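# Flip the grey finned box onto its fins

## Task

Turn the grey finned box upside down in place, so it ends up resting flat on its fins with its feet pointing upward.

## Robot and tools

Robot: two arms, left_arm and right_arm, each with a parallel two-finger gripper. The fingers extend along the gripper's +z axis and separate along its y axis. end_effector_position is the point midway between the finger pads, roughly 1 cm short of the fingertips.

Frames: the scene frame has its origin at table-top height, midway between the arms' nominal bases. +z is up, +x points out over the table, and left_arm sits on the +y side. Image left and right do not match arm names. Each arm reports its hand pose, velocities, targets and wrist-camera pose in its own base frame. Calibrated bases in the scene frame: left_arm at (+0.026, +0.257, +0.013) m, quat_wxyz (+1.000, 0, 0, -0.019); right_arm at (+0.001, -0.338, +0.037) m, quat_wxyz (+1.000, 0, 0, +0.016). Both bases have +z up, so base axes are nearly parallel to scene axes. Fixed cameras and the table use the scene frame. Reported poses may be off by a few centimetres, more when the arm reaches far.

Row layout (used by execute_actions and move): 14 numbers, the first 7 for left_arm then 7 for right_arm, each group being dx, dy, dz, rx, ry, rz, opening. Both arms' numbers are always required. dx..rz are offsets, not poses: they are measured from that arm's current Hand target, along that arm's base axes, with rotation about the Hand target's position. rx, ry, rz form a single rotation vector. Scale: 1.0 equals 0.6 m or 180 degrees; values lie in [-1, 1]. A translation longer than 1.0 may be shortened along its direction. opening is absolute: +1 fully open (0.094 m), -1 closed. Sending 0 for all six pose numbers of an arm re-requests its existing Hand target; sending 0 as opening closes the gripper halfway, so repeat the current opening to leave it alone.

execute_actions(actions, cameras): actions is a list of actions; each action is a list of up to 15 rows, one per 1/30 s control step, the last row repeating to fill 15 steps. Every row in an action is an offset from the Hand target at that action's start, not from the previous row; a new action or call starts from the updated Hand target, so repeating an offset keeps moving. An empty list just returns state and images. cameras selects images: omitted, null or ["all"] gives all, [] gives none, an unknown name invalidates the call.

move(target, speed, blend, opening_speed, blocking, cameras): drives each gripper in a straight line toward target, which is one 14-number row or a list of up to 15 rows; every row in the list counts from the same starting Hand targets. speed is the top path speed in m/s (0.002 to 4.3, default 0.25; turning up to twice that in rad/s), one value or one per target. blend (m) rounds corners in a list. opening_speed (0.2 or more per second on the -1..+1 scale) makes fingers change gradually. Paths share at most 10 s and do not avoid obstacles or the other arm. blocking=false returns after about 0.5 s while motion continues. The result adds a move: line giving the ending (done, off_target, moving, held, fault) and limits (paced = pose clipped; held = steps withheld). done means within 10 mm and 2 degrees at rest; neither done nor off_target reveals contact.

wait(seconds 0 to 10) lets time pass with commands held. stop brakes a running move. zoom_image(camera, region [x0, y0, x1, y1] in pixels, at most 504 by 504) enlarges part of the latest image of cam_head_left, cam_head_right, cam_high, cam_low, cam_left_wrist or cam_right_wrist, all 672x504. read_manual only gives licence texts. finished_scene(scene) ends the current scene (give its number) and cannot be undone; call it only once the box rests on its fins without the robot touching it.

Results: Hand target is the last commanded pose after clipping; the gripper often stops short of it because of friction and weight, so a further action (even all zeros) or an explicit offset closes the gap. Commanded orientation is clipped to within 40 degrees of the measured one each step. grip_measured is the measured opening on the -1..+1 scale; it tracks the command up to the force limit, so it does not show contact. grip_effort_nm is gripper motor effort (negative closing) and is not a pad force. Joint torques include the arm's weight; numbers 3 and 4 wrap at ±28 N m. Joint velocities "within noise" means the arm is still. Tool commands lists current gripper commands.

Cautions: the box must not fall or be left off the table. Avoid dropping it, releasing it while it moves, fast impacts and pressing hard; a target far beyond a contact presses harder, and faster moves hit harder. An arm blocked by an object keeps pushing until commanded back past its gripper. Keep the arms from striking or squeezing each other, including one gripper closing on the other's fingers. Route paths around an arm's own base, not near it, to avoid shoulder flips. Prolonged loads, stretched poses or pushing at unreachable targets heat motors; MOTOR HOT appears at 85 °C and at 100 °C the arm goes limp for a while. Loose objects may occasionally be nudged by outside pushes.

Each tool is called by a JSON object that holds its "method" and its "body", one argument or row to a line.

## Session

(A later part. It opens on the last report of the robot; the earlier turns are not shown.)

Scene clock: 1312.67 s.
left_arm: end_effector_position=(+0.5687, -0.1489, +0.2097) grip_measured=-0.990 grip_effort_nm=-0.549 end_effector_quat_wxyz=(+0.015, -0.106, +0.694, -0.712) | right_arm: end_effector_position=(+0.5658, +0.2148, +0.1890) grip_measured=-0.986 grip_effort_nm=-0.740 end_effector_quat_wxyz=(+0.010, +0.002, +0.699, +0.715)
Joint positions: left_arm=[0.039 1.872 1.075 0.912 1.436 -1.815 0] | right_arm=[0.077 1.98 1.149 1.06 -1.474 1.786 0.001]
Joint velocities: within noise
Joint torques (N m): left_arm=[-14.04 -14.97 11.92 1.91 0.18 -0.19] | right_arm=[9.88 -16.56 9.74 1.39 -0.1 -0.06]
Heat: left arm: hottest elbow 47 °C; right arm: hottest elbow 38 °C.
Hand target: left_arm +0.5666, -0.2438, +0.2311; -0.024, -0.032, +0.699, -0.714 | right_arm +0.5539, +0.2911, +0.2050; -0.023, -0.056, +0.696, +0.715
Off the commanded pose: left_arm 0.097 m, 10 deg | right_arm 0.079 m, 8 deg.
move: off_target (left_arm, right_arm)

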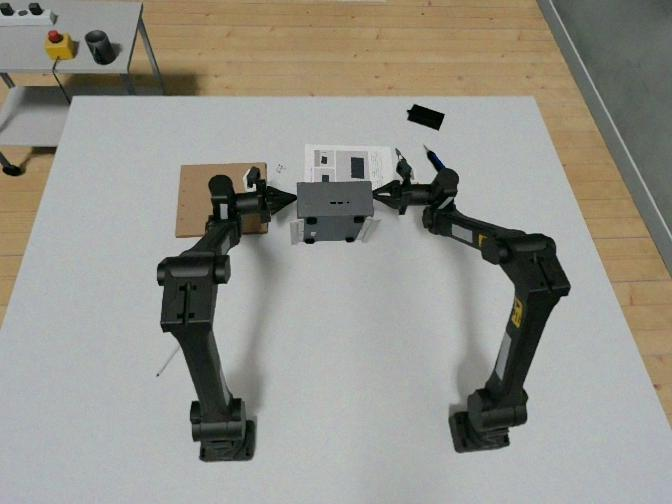

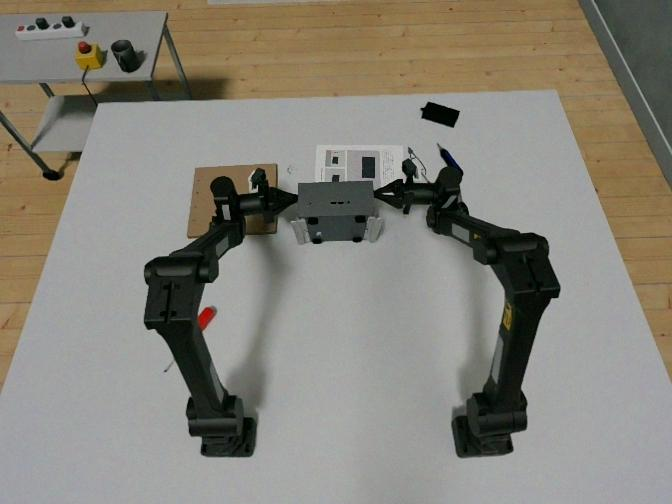

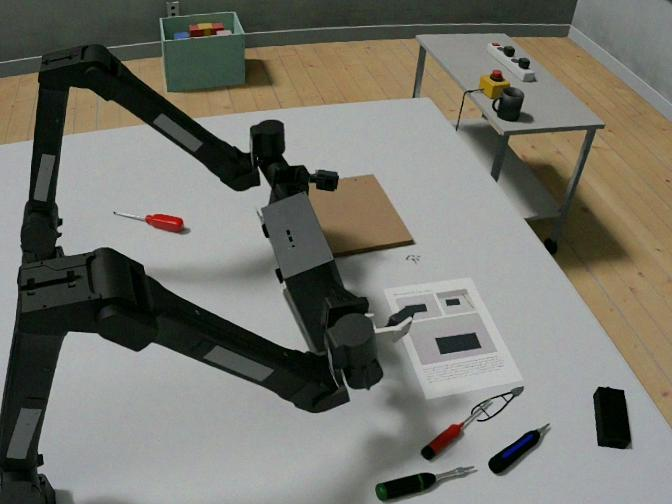

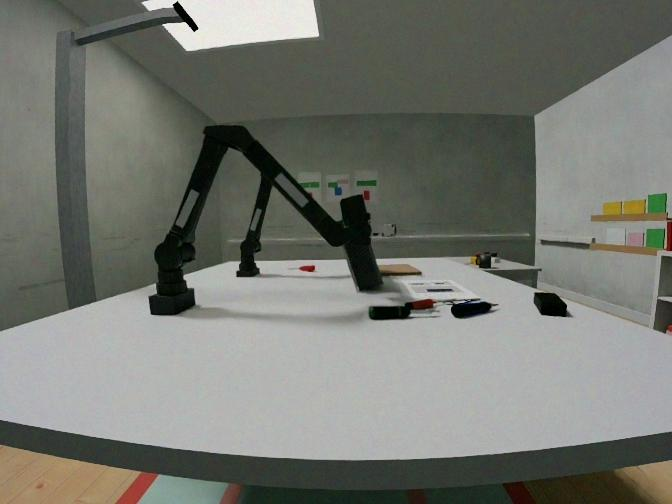

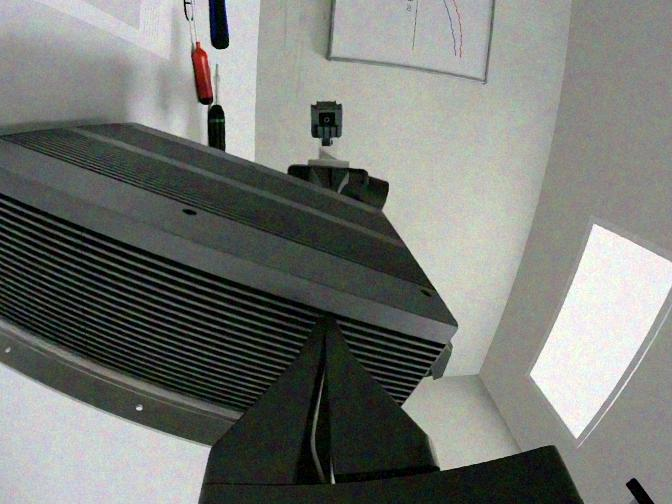

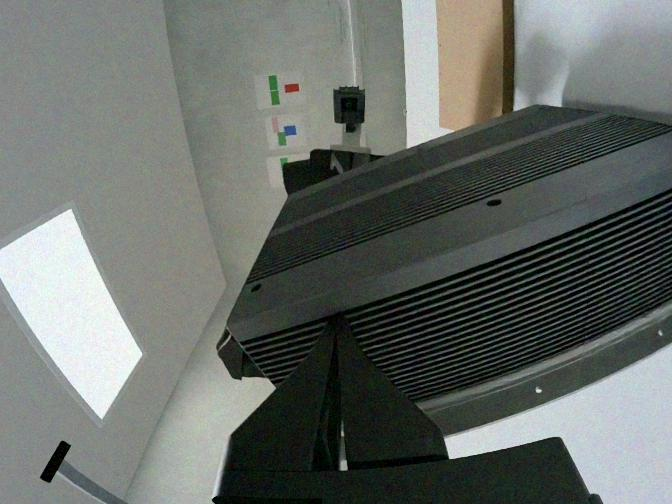

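{"method": "move", "body": {
  "target": [
    [0.0,-0.07,0.0,0,0,0,-1, 0.0,0.07,0.0,0,0,0,-1],
    [0.0,-0.07,0.06,0,0,0,-1, 0.0,0.07,0.06,0,0,0,-1]
  ],
  "speed": 0.06
}}

{"method": "zoom_image", "body": {
  "camera": "cam_low",
  "region": [240, 200, 400, 310]
}}

Scene clock: 1329.27 s.
left_arm: end_effector_position=(+0.5871, -0.1489, +0.2110) grip_measured=-0.990 grip_effort_nm=-0.549 end_effector_quat_wxyz=(+0.019, -0.151, +0.687, -0.710) | right_arm: end_effector_position=(+0.5816, +0.2146, +0.1944) grip_measured=-0.986 grip_effort_nm=-0.735 end_effector_quat_wxyz=(+0.010, +0.047, +0.698, +0.714)
Joint positions: left_arm=[0.034 1.87 1.098 0.821 1.362 -1.808 0] | right_arm=[0.077 1.961 1.164 0.922 -1.411 1.747 0.001]
Joint velocities: within noise
Joint torques (N m): left_arm=[-18.9 -19.6 11.85 1.85 0.84 -0.11] | right_arm=[14.62 -19.6 10.61 1.55 -0.41 -0.15]
Heat: left arm: hottest elbow 48 °C; right arm: hottest elbow 40 °C.
Hand target: left_arm +0.5665, -0.2859, +0.2669; -0.024, -0.032, +0.700, -0.713 | right_arm +0.5539, +0.3331, +0.2410; -0.023, -0.056, +0.696, +0.715
Off the commanded pose: left_arm 0.149 m, 14 deg | right_arm 0.130 m, 12 deg.
move: off_target (left_arm, right_arm)

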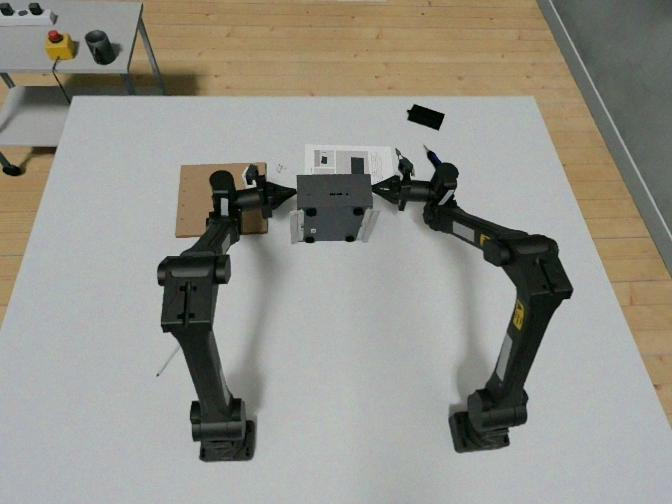

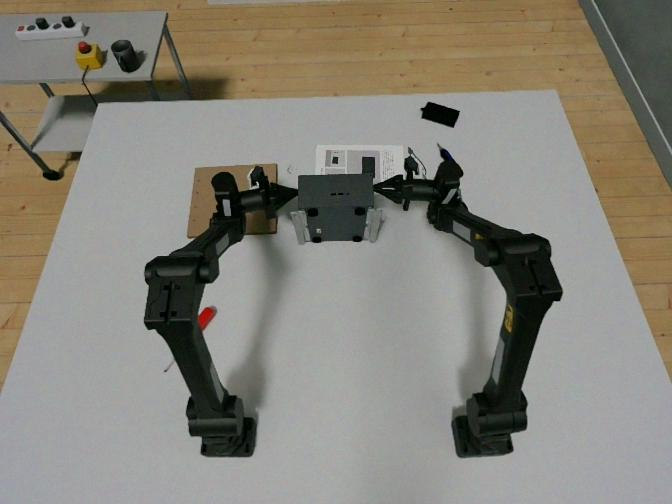

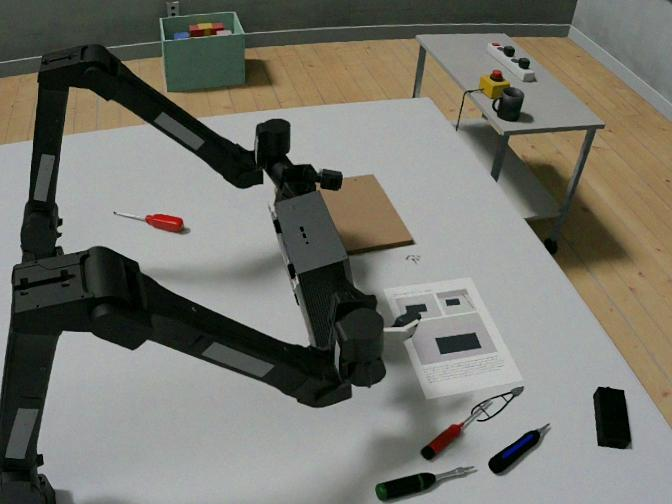

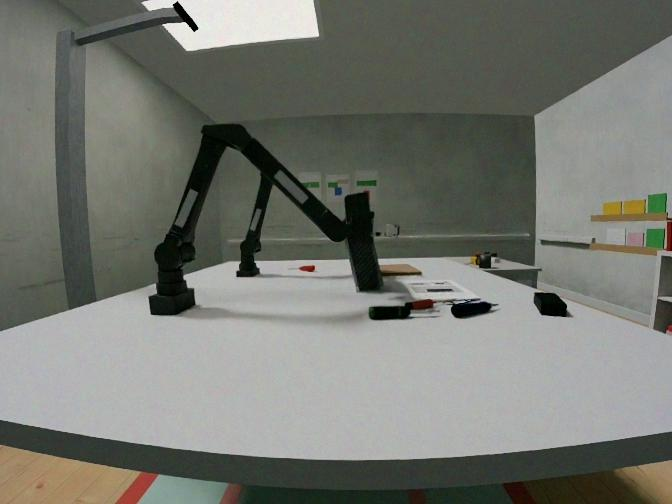

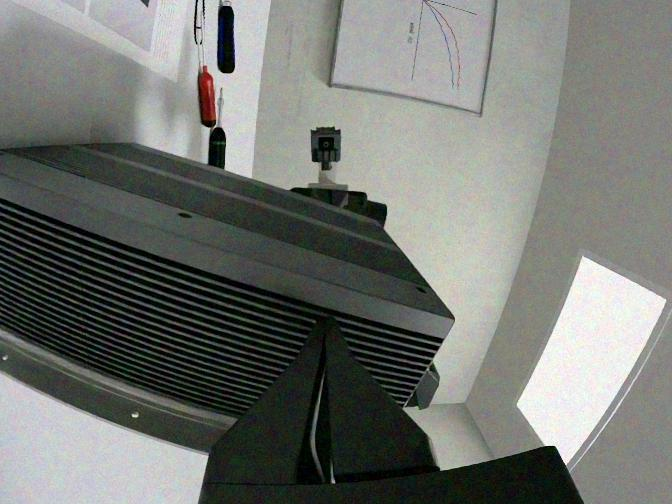

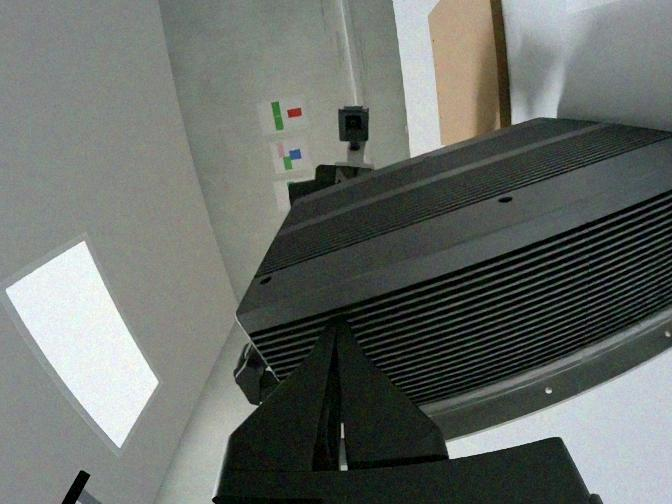

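Scaled by 3.150.

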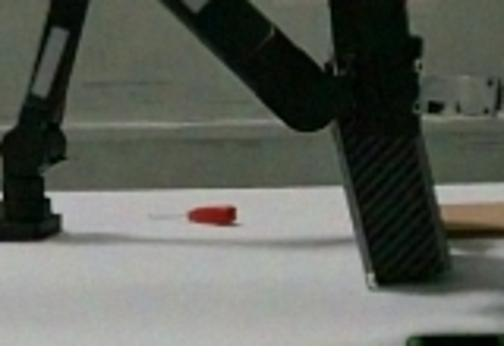

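{"method": "move", "body": {
  "target": [
    [0.0,-0.02,0.06,0,0,0,-1, 0.0,0.02,0.06,0,0,0,-1]
  ],
  "speed": 0.06,
  "cameras": ["cam_low","cam_high","cam_left_wrist","cam_right_wrist"]
}}

{"method": "zoom_image", "body": {
  "camera": "cam_low",
  "region": [240, 200, 400, 310]
}}

Scene clock: 1335.63 s.
left_arm: end_effector_position=(+0.5912, -0.1501, +0.2419) grip_measured=-0.990 grip_effort_nm=-0.549 end_effector_quat_wxyz=(+0.018, -0.163, +0.684, -0.710) | right_arm: end_effector_position=(+0.5835, +0.2143, +0.2217) grip_measured=-0.986 grip_effort_nm=-0.745 end_effector_quat_wxyz=(+0.009, +0.061, +0.698, +0.714)
Joint positions: left_arm=[0.03 1.816 1.122 0.738 1.343 -1.823 0] | right_arm=[0.077 1.905 1.173 0.84 -1.393 1.75 0.001]
Joint velocities: within noise
Joint torques (N m): left_arm=[-20.01 -19.43 12.7 1.83 0.95 0] | right_arm=[15.44 -20.07 11.79 1.76 -0.45 -0.17]
Heat: left arm: hottest elbow 49 °C; right arm: hottest elbow 40 °C.
Hand target: left_arm +0.5665, -0.2979, +0.3029; -0.024, -0.032, +0.700, -0.713 | right_arm +0.5539, +0.3449, +0.2771; -0.023, -0.056, +0.696, +0.715
Off the commanded pose: left_arm 0.162 m, 16 deg | right_arm 0.145 m, 14 deg.
move: off_target (left_arm, right_arm)
Images, in order (width x height): cam_high 672x504, cam_low 672x504, cam_left_wrist 672x504, cam_right_wrist 672x504.

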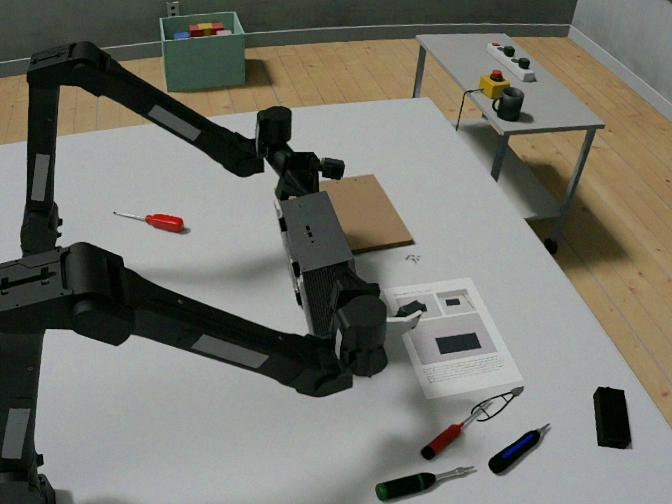

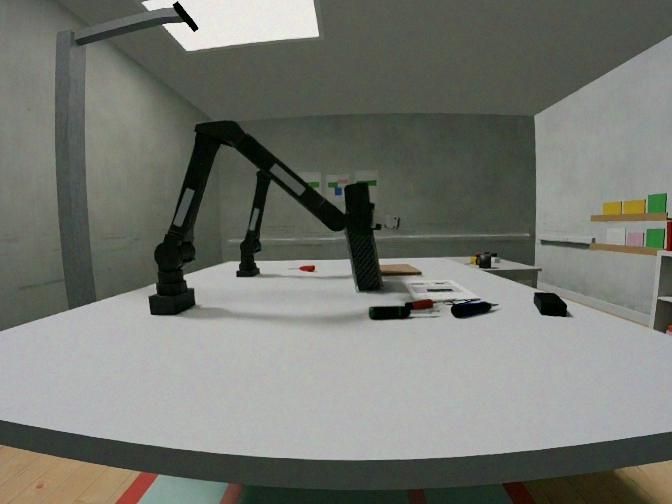

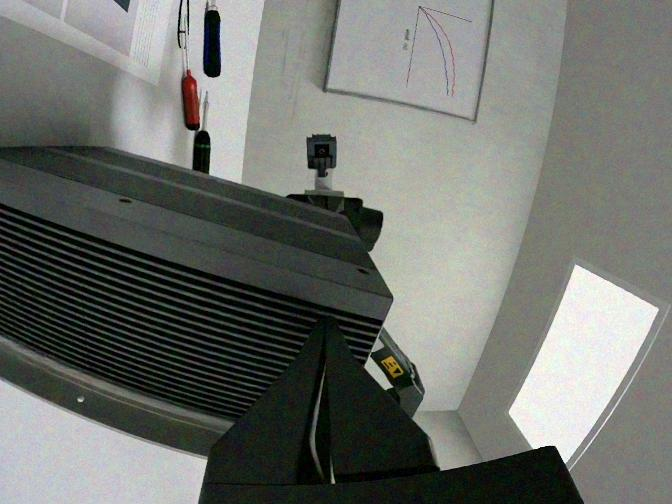

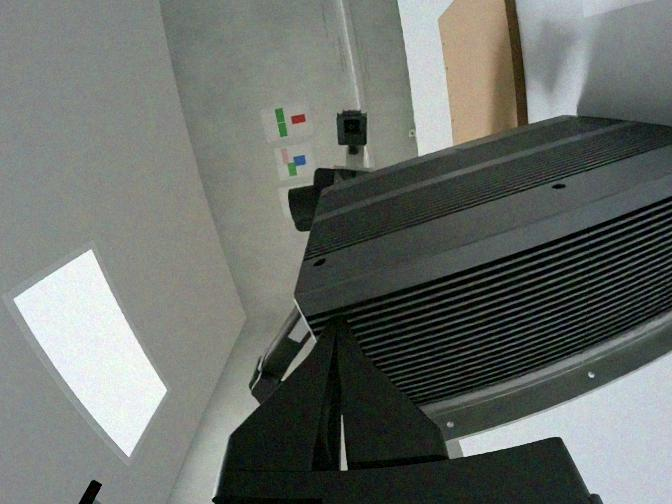

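Scaled by 3.150.

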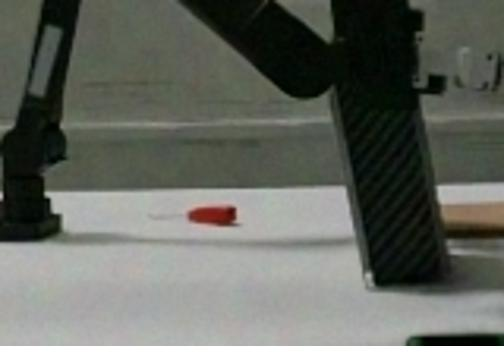

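{"method": "move", "body": {
  "target": [
    [0.0,0.06,-0.07,0,0,0,-1, 0.0,-0.06,-0.06,0,0,0,-1],
    [0.05,0.06,-0.08,0,0,0,-1, 0.05,-0.06,-0.07,0,0,0,-1]
  ],
  "speed": 0.05
}}

{"method": "zoom_image", "body": {
  "camera": "cam_low",
  "region": [240, 200, 400, 310]
}}

Scene clock: 1346.80 s.
left_arm: end_effector_position=(+0.6075, -0.1476, +0.2446) grip_measured=-0.990 grip_effort_nm=-0.545 end_effector_quat_wxyz=(+0.028, -0.117, +0.690, -0.713) | right_arm: end_effector_position=(+0.5986, +0.2150, +0.2256) grip_measured=-0.986 grip_effort_nm=-0.735 end_effector_quat_wxyz=(+0.017, +0.009, +0.699, +0.715)
Joint positions: left_arm=[0.037 1.876 1.202 0.788 1.4 -1.812 0] | right_arm=[0.074 1.964 1.262 0.902 -1.459 1.758 0.001]
Joint velocities: within noise
Joint torques (N m): left_arm=[-15.62 -14.39 11.66 2.14 0.8 0] | right_arm=[11.22 -15.44 10.63 1.69 -0.03 -0.11]
Heat: left arm: hottest elbow 52 °C; right arm: hottest elbow 44 °C.
Hand target: left_arm +0.5966, -0.2617, +0.2550; -0.024, -0.032, +0.700, -0.714 | right_arm +0.5839, +0.3091, +0.2349; -0.023, -0.056, +0.696, +0.715
Off the commanded pose: left_arm 0.115 m, 11 deg | right_arm 0.096 m, 9 deg.
move: off_target (left_arm, right_arm)

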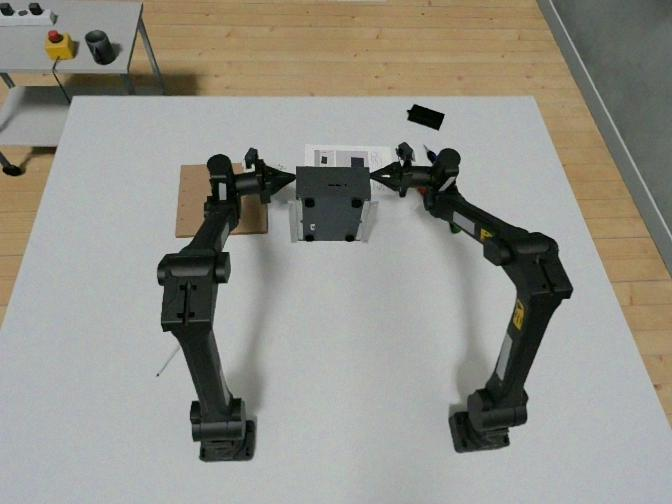

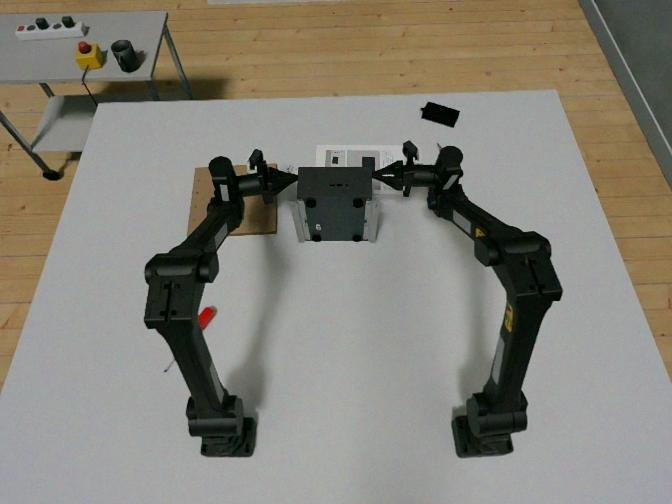

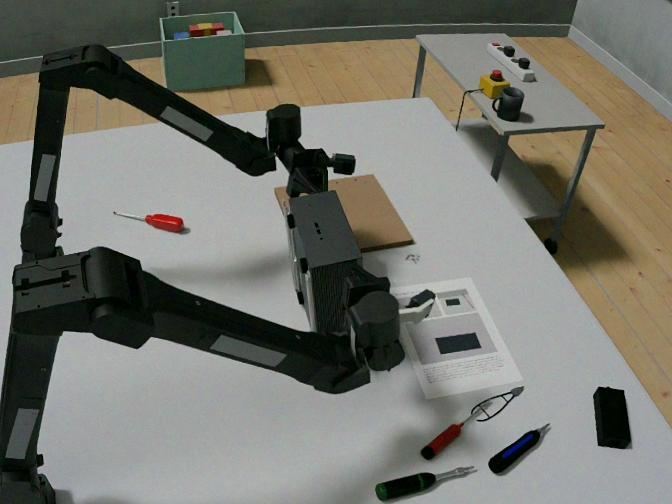

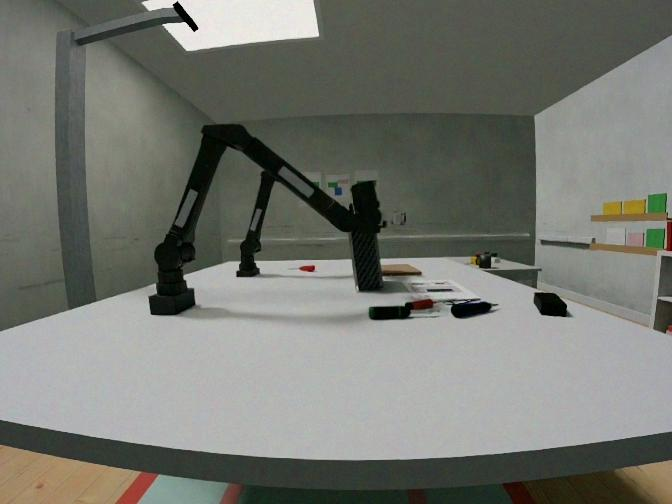

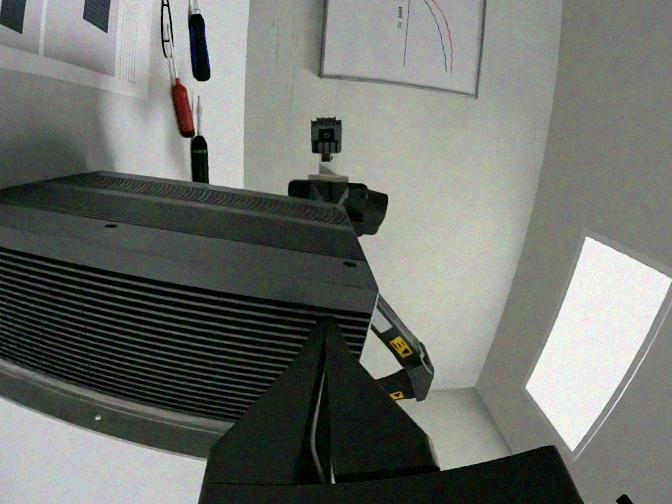

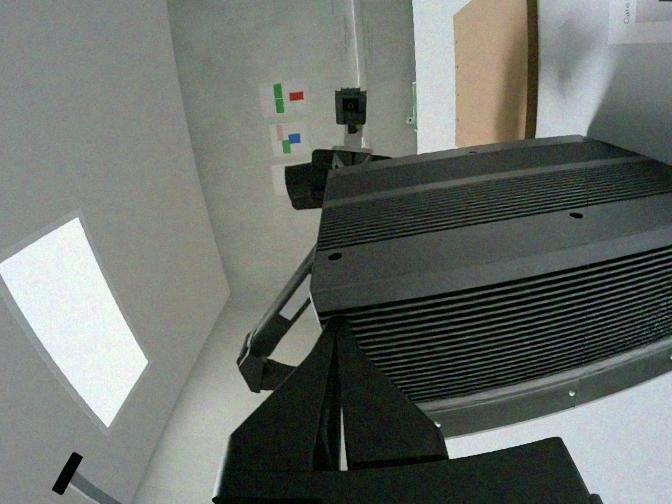

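Scaled by 3.150.

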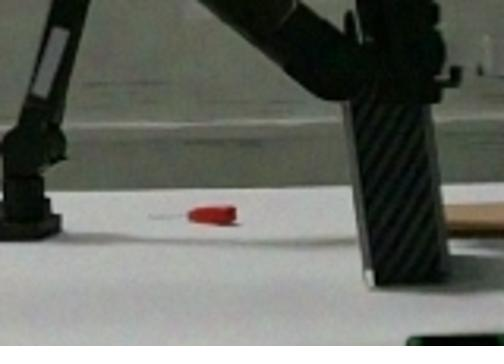

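{"method": "move", "body": {
  "target": [
    [0.03,0.02,-0.015,0,0,0,-1, 0.03,-0.02,-0.015,0,0,0,-1]
  ],
  "speed": 0.05,
  "cameras": ["cam_low","cam_head_left","cam_left_wrist","cam_right_wrist"]
}}

{"method": "zoom_image", "body": {
  "camera": "cam_low",
  "region": [240, 200, 400, 310]
}}

Scene clock: 1352.77 s.
left_arm: end_effector_position=(+0.6244, -0.1448, +0.2425) grip_measured=-0.989 grip_effort_nm=-0.549 end_effector_quat_wxyz=(+0.029, -0.104, +0.692, -0.714) | right_arm: end_effector_position=(+0.6147, +0.2165, +0.2251) grip_measured=-0.986 grip_effort_nm=-0.740 end_effector_quat_wxyz=(+0.018, -0.007, +0.700, +0.714)
Joint positions: left_arm=[0.041 1.924 1.267 0.792 1.421 -1.812 0] | right_arm=[0.074 2.009 1.331 0.907 -1.48 1.763 0.001]
Joint velocities: within noise
Joint torques (N m): left_arm=[-14.27 -15.15 11.15 2 0.78 -0.07] | right_arm=[9.52 -15.62 10.17 1.68 -0.11 -0.09]
Heat: left arm: hottest elbow 51 °C; right arm: hottest elbow 44 °C.
Hand target: left_arm +0.6145, -0.2499, +0.2461; -0.024, -0.032, +0.700, -0.714 | right_arm +0.6019, +0.2971, +0.2260; -0.023, -0.056, +0.696, +0.715
Off the commanded pose: left_arm 0.105 m, 10 deg | right_arm 0.082 m, 7 deg.
move: off_target (left_arm, right_arm)
Images, in order (width x height): cam_head_left 672x504, cam_low 672x504, cam_left_wrist 672x504, cam_right_wrist 672x504.

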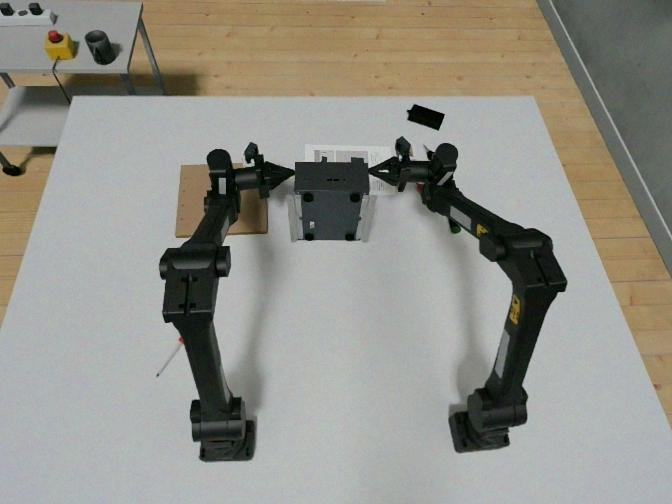

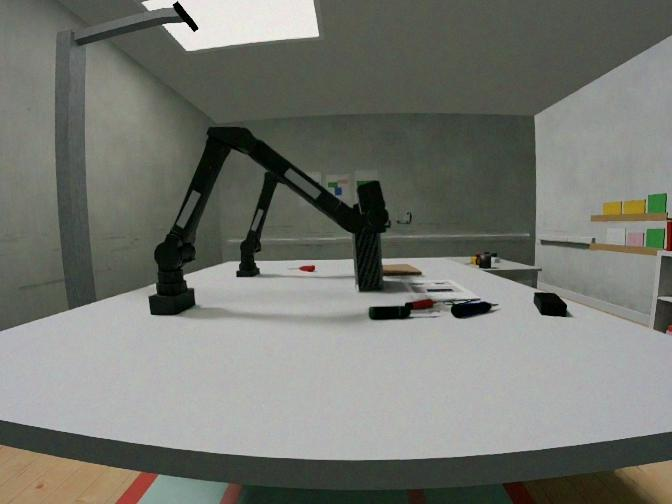

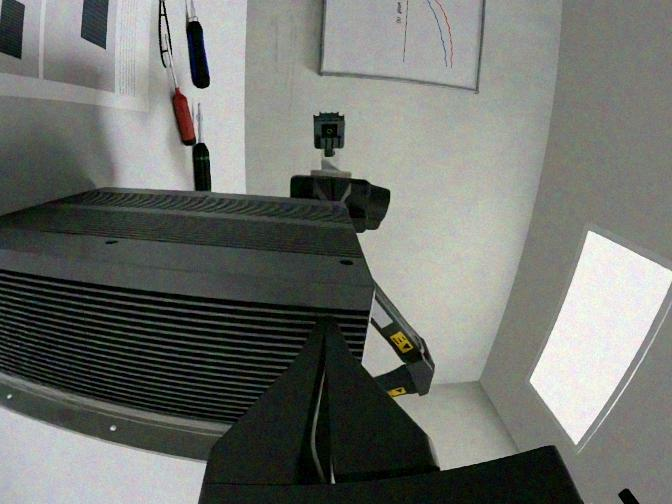

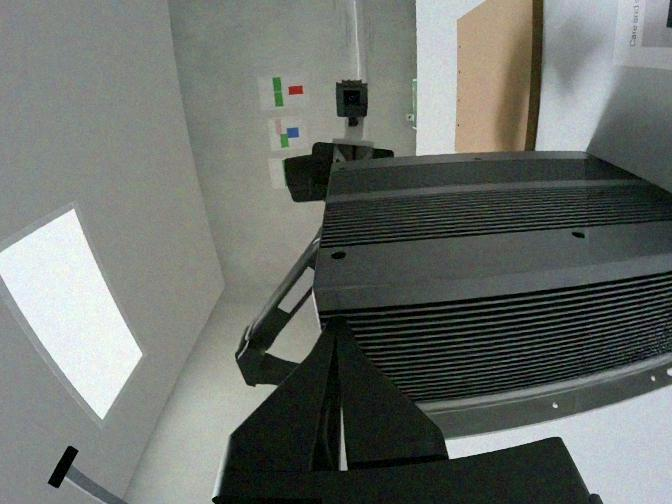

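Scaled by 3.150.

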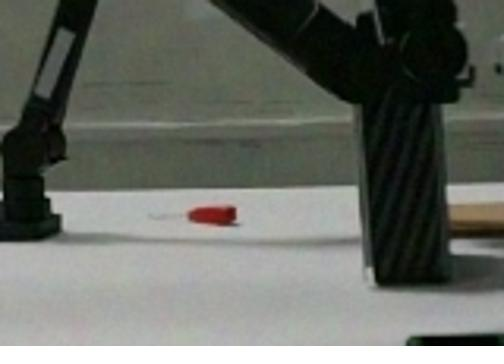

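{"method": "move", "body": {
  "target": [
    [0.035,0.015,-0.015,0,0,0,-1, 0.035,-0.015,-0.015,0,0,0,-1]
  ],
  "speed": 0.05,
  "cameras": ["cam_low","cam_head_left"]
}}

{"method": "zoom_image", "body": {
  "camera": "cam_low",
  "region": [240, 200, 400, 310]
}}

Scene clock: 1361.03 s.
left_arm: end_effector_position=(+0.6437, -0.1417, +0.2390) grip_measured=-0.989 grip_effort_nm=-0.554 end_effector_quat_wxyz=(+0.031, -0.092, +0.694, -0.714) | right_arm: end_effector_position=(+0.6326, +0.2181, +0.2235) grip_measured=-0.986 grip_effort_nm=-0.745 end_effector_quat_wxyz=(+0.015, -0.018, +0.700, +0.713)
Joint positions: left_arm=[0.045 1.977 1.34 0.792 1.439 -1.812 0] | right_arm=[0.074 2.059 1.408 0.909 -1.5 1.781 0.001]
Joint velocities: within noise
Joint torques (N m): left_arm=[-13.33 -15.44 11.06 1.81 0.7 -0.13] | right_arm=[7.53 -15.56 9.69 1.81 0.02 0.03]
Heat: left arm: hottest elbow 52 °C; right arm: hottest elbow 45 °C.
Hand target: left_arm +0.6354, -0.2410, +0.2370; -0.024, -0.032, +0.700, -0.714 | right_arm +0.6229, +0.2881, +0.2170; -0.023, -0.056, +0.696, +0.715
Off the commanded pose: left_arm 0.100 m, 9 deg | right_arm 0.071 m, 6 deg.
move: off_target (left_arm, right_arm)
Images, in order (width x height): cam_head_left 672x504, cam_low 672x504.

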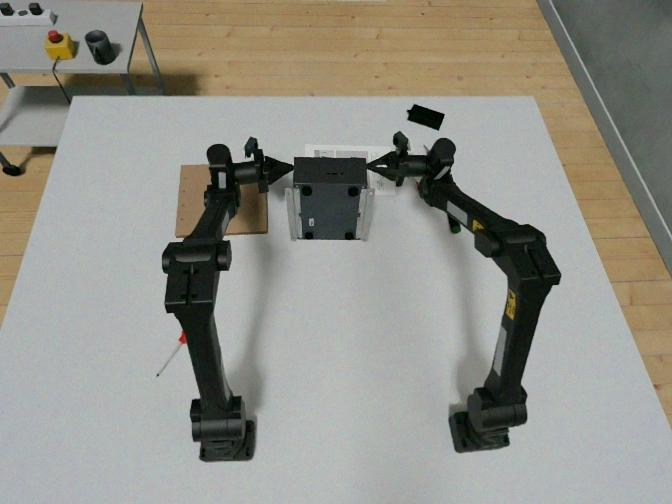

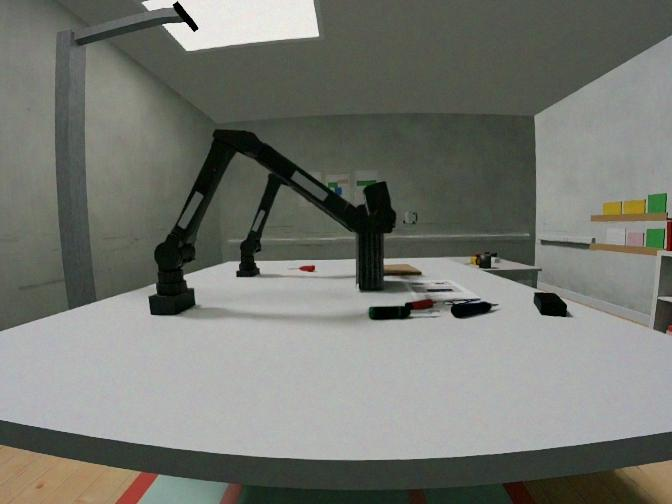

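Scaled by 3.150.

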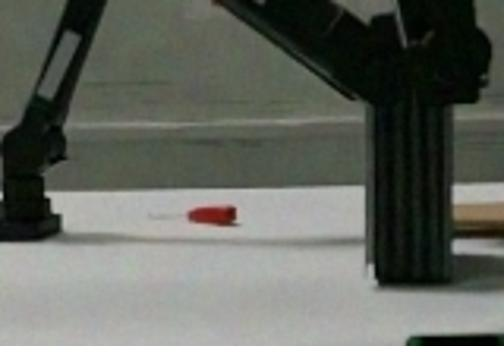

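{"method": "move", "body": {
  "target": [
    [0.013,0.185,0.003,0,0,0,-1, 0.016,-0.138,0.01,0,0,0,-1],
    [0.013,0.3,0.003,0,0,0,-1, 0.016,-0.23,0.01,0,0,0,-1]
  ],
  "speed": [0.05,0.15],
  "cameras": ["cam_head_left"]
}}

Scene clock: 1451.03 s.
left_arm: end_effector_position=(+0.6433, -0.0580, +0.2394) grip_measured=-0.989 grip_effort_nm=-0.549 end_effector_quat_wxyz=(+0.039, -0.099, +0.699, -0.707) | right_arm: end_effector_position=(+0.6337, +0.1524, +0.2112) grip_measured=-0.986 grip_effort_nm=-0.740 end_effector_quat_wxyz=(+0.013, +0.004, +0.708, +0.706)
Joint positions: left_arm=[0.18 1.986 1.362 0.797 1.555 -1.83 0] | right_arm=[-0.03 2.06 1.385 0.915 -1.578 1.798 0.001]
Joint velocities: within noise
Joint torques (N m): left_arm=[-1.2 -17.67 7.94 2 0.03 -0.11] | right_arm=[-0.62 -18.84 6.99 1.43 0.02 -0.19]
Heat: left arm: hottest elbow 54 °C; right arm: hottest elbow 47 °C.
Hand target: left_arm +0.6433, -0.0608, +0.2387; -0.024, -0.032, +0.700, -0.713 | right_arm +0.6325, +0.1500, +0.2228; -0.023, -0.056, +0.696, +0.715
Off the commanded pose: left_arm 0.003 m, 11 deg | right_arm 0.012 m, 8 deg.
joint sent to its limit (left arm) — joint 5 (wrist yaw), upper limit. The joint targets are off in orientation, not in position.
joint sent to its limit (right arm) — joint 5 (wrist yaw), lower limit. The joint targets are off in orientation, not in position.
move: off_target (left_arm, right_arm)
Images, in order (width x height): cam_head_left 672x504.

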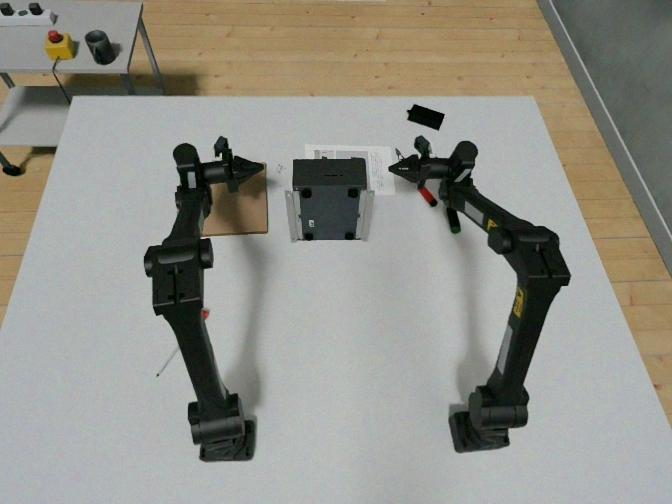

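{"method": "move", "body": {
  "target": [-0.1645,-0.032,-0.1945,0.018,-0.525,0.011,0.0, -0.104,0,-0.205,0.013,-0.485,-0.043,0.0],
  "speed": 0.3
}}

Scene clock: 1460.63 s.
left_arm: end_effector_position=(+0.5468, -0.0760, +0.1381) grip_measured=-0.002 grip_effort_nm=0.154 end_effector_quat_wxyz=(+0.550, +0.450, +0.542, -0.449) | right_arm: end_effector_position=(+0.5694, +0.1543, +0.1057) grip_measured=-0.002 grip_effort_nm=0.071 end_effector_quat_wxyz=(+0.503, -0.493, +0.509, +0.495)
Joint positions: left_arm=[0.179 2.077 1.037 1.572 1.555 -0.524 0.047] | right_arm=[-0.03 2.21 1.189 1.562 -1.578 0.548 0.047]
Joint velocities: within noise
Joint torques (N m): left_arm=[-1.49 -13.1 4.72 1.88 -0.23 -0.06] | right_arm=[-1.26 -15.85 4.48 1.61 0.45 -0.08]
Heat: left arm: hottest elbow 52 °C; right arm: hottest elbow 45 °C.
Hand target: left_arm +0.5445, -0.0801, +0.1220; +0.509, +0.491, +0.509, -0.490 | right_arm +0.5702, +0.1500, +0.1000; +0.508, -0.492, +0.509, +0.491
Off the commanded pose: left_arm 0.017 m, 9 deg | right_arm 0.007 m, 1 deg.
joint sent to its limit (left arm) — joint 4 (wrist pitch), upper limit; joint 5 (wrist yaw), upper limit. The joint targets are off in orientation, not in position.
move: off_target (left_arm)

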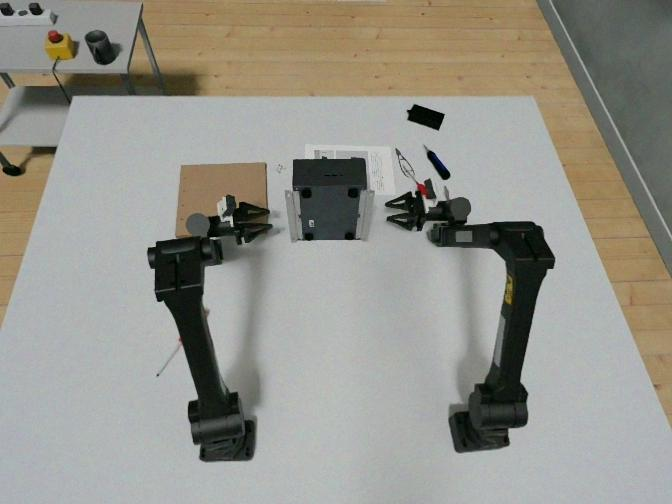

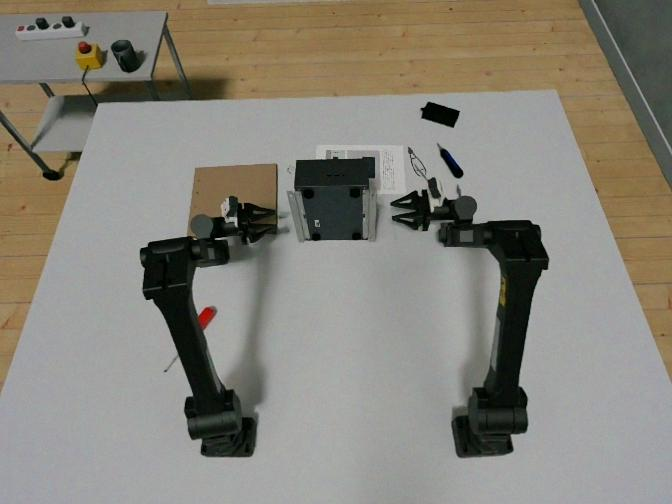

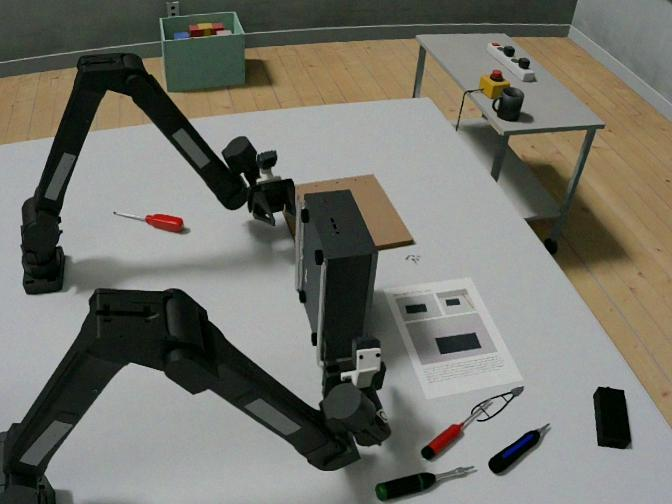

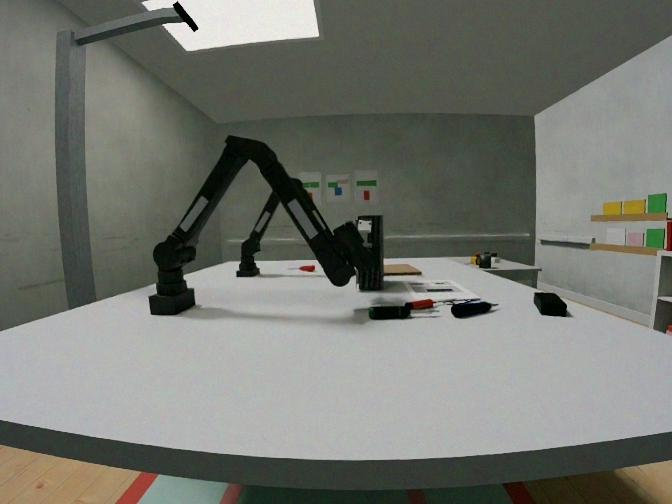

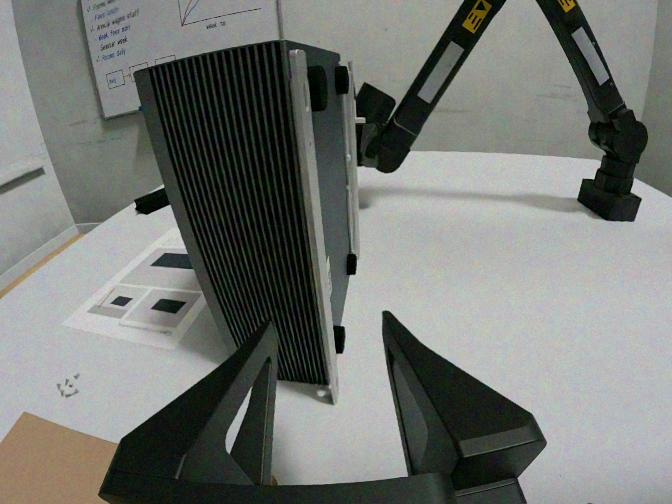

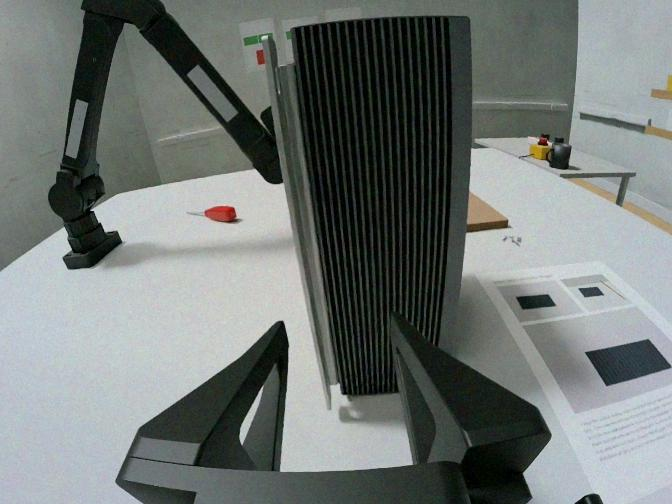

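{"method": "move", "body": {
  "target": [0.029,-0.0667,0,0,0,0,0.0, -0.022,0.075,0,0,0,0,0.0],
  "speed": 0.1,
  "cameras": ["cam_left_wrist","cam_right_wrist","cam_head_left"]
}}

Scene clock: 1502.57 s.
left_arm: end_effector_position=(+0.5542, -0.1169, +0.1323) grip_measured=-0.002 grip_effort_nm=0.154 end_effector_quat_wxyz=(+0.535, +0.474, +0.520, -0.467) | right_arm: end_effector_position=(+0.5575, +0.1894, +0.0914) grip_measured=-0.002 grip_effort_nm=0.066 end_effector_quat_wxyz=(+0.509, -0.482, +0.507, +0.502)
Joint positions: left_arm=[0.101 2.115 1.088 1.572 1.555 -0.523 0.047] | right_arm=[0.033 2.191 1.125 1.387 -1.503 0.338 0.047]
Joint velocities: within noise
Joint torques (N m): left_arm=[-1.44 -13.45 7.38 1.06 -0.24 -0.31] | right_arm=[0.5 -18.49 4.44 1.14 0.31 -0.11]
Heat: left arm: hottest elbow 46 °C; right arm: hottest elbow 39 °C.
Hand target: left_arm +0.5619, -0.1201, +0.1220; +0.509, +0.491, +0.509, -0.490 | right_arm +0.5570, +0.1949, +0.0999; +0.508, -0.491, +0.509, +0.491
Off the commanded pose: left_arm 0.013 m, 5 deg | right_arm 0.010 m, 2 deg.
joint sent to its limit (left arm) — joint 5 (wrist yaw), upper limit. The joint targets are off in orientation, not in position.
move: off_target (left_arm)
Images, in order (width x height): cam_head_left 672x504, cam_left_wrist 672x504, cam_right_wrist 672x504.

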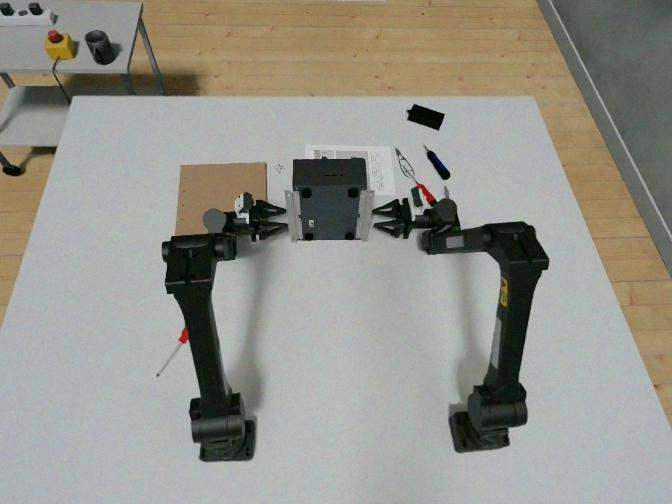

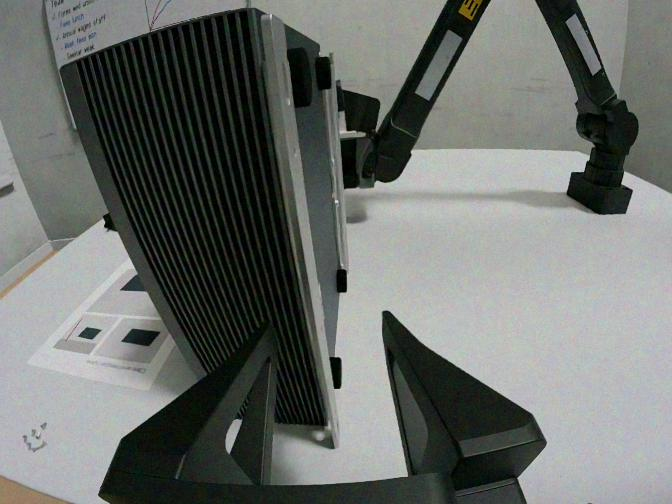

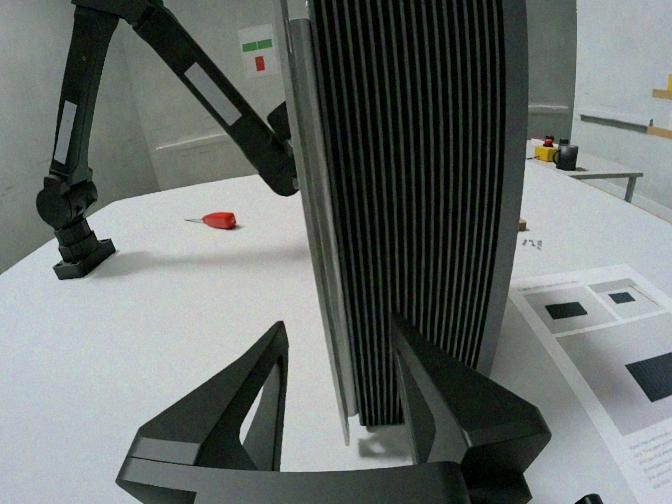

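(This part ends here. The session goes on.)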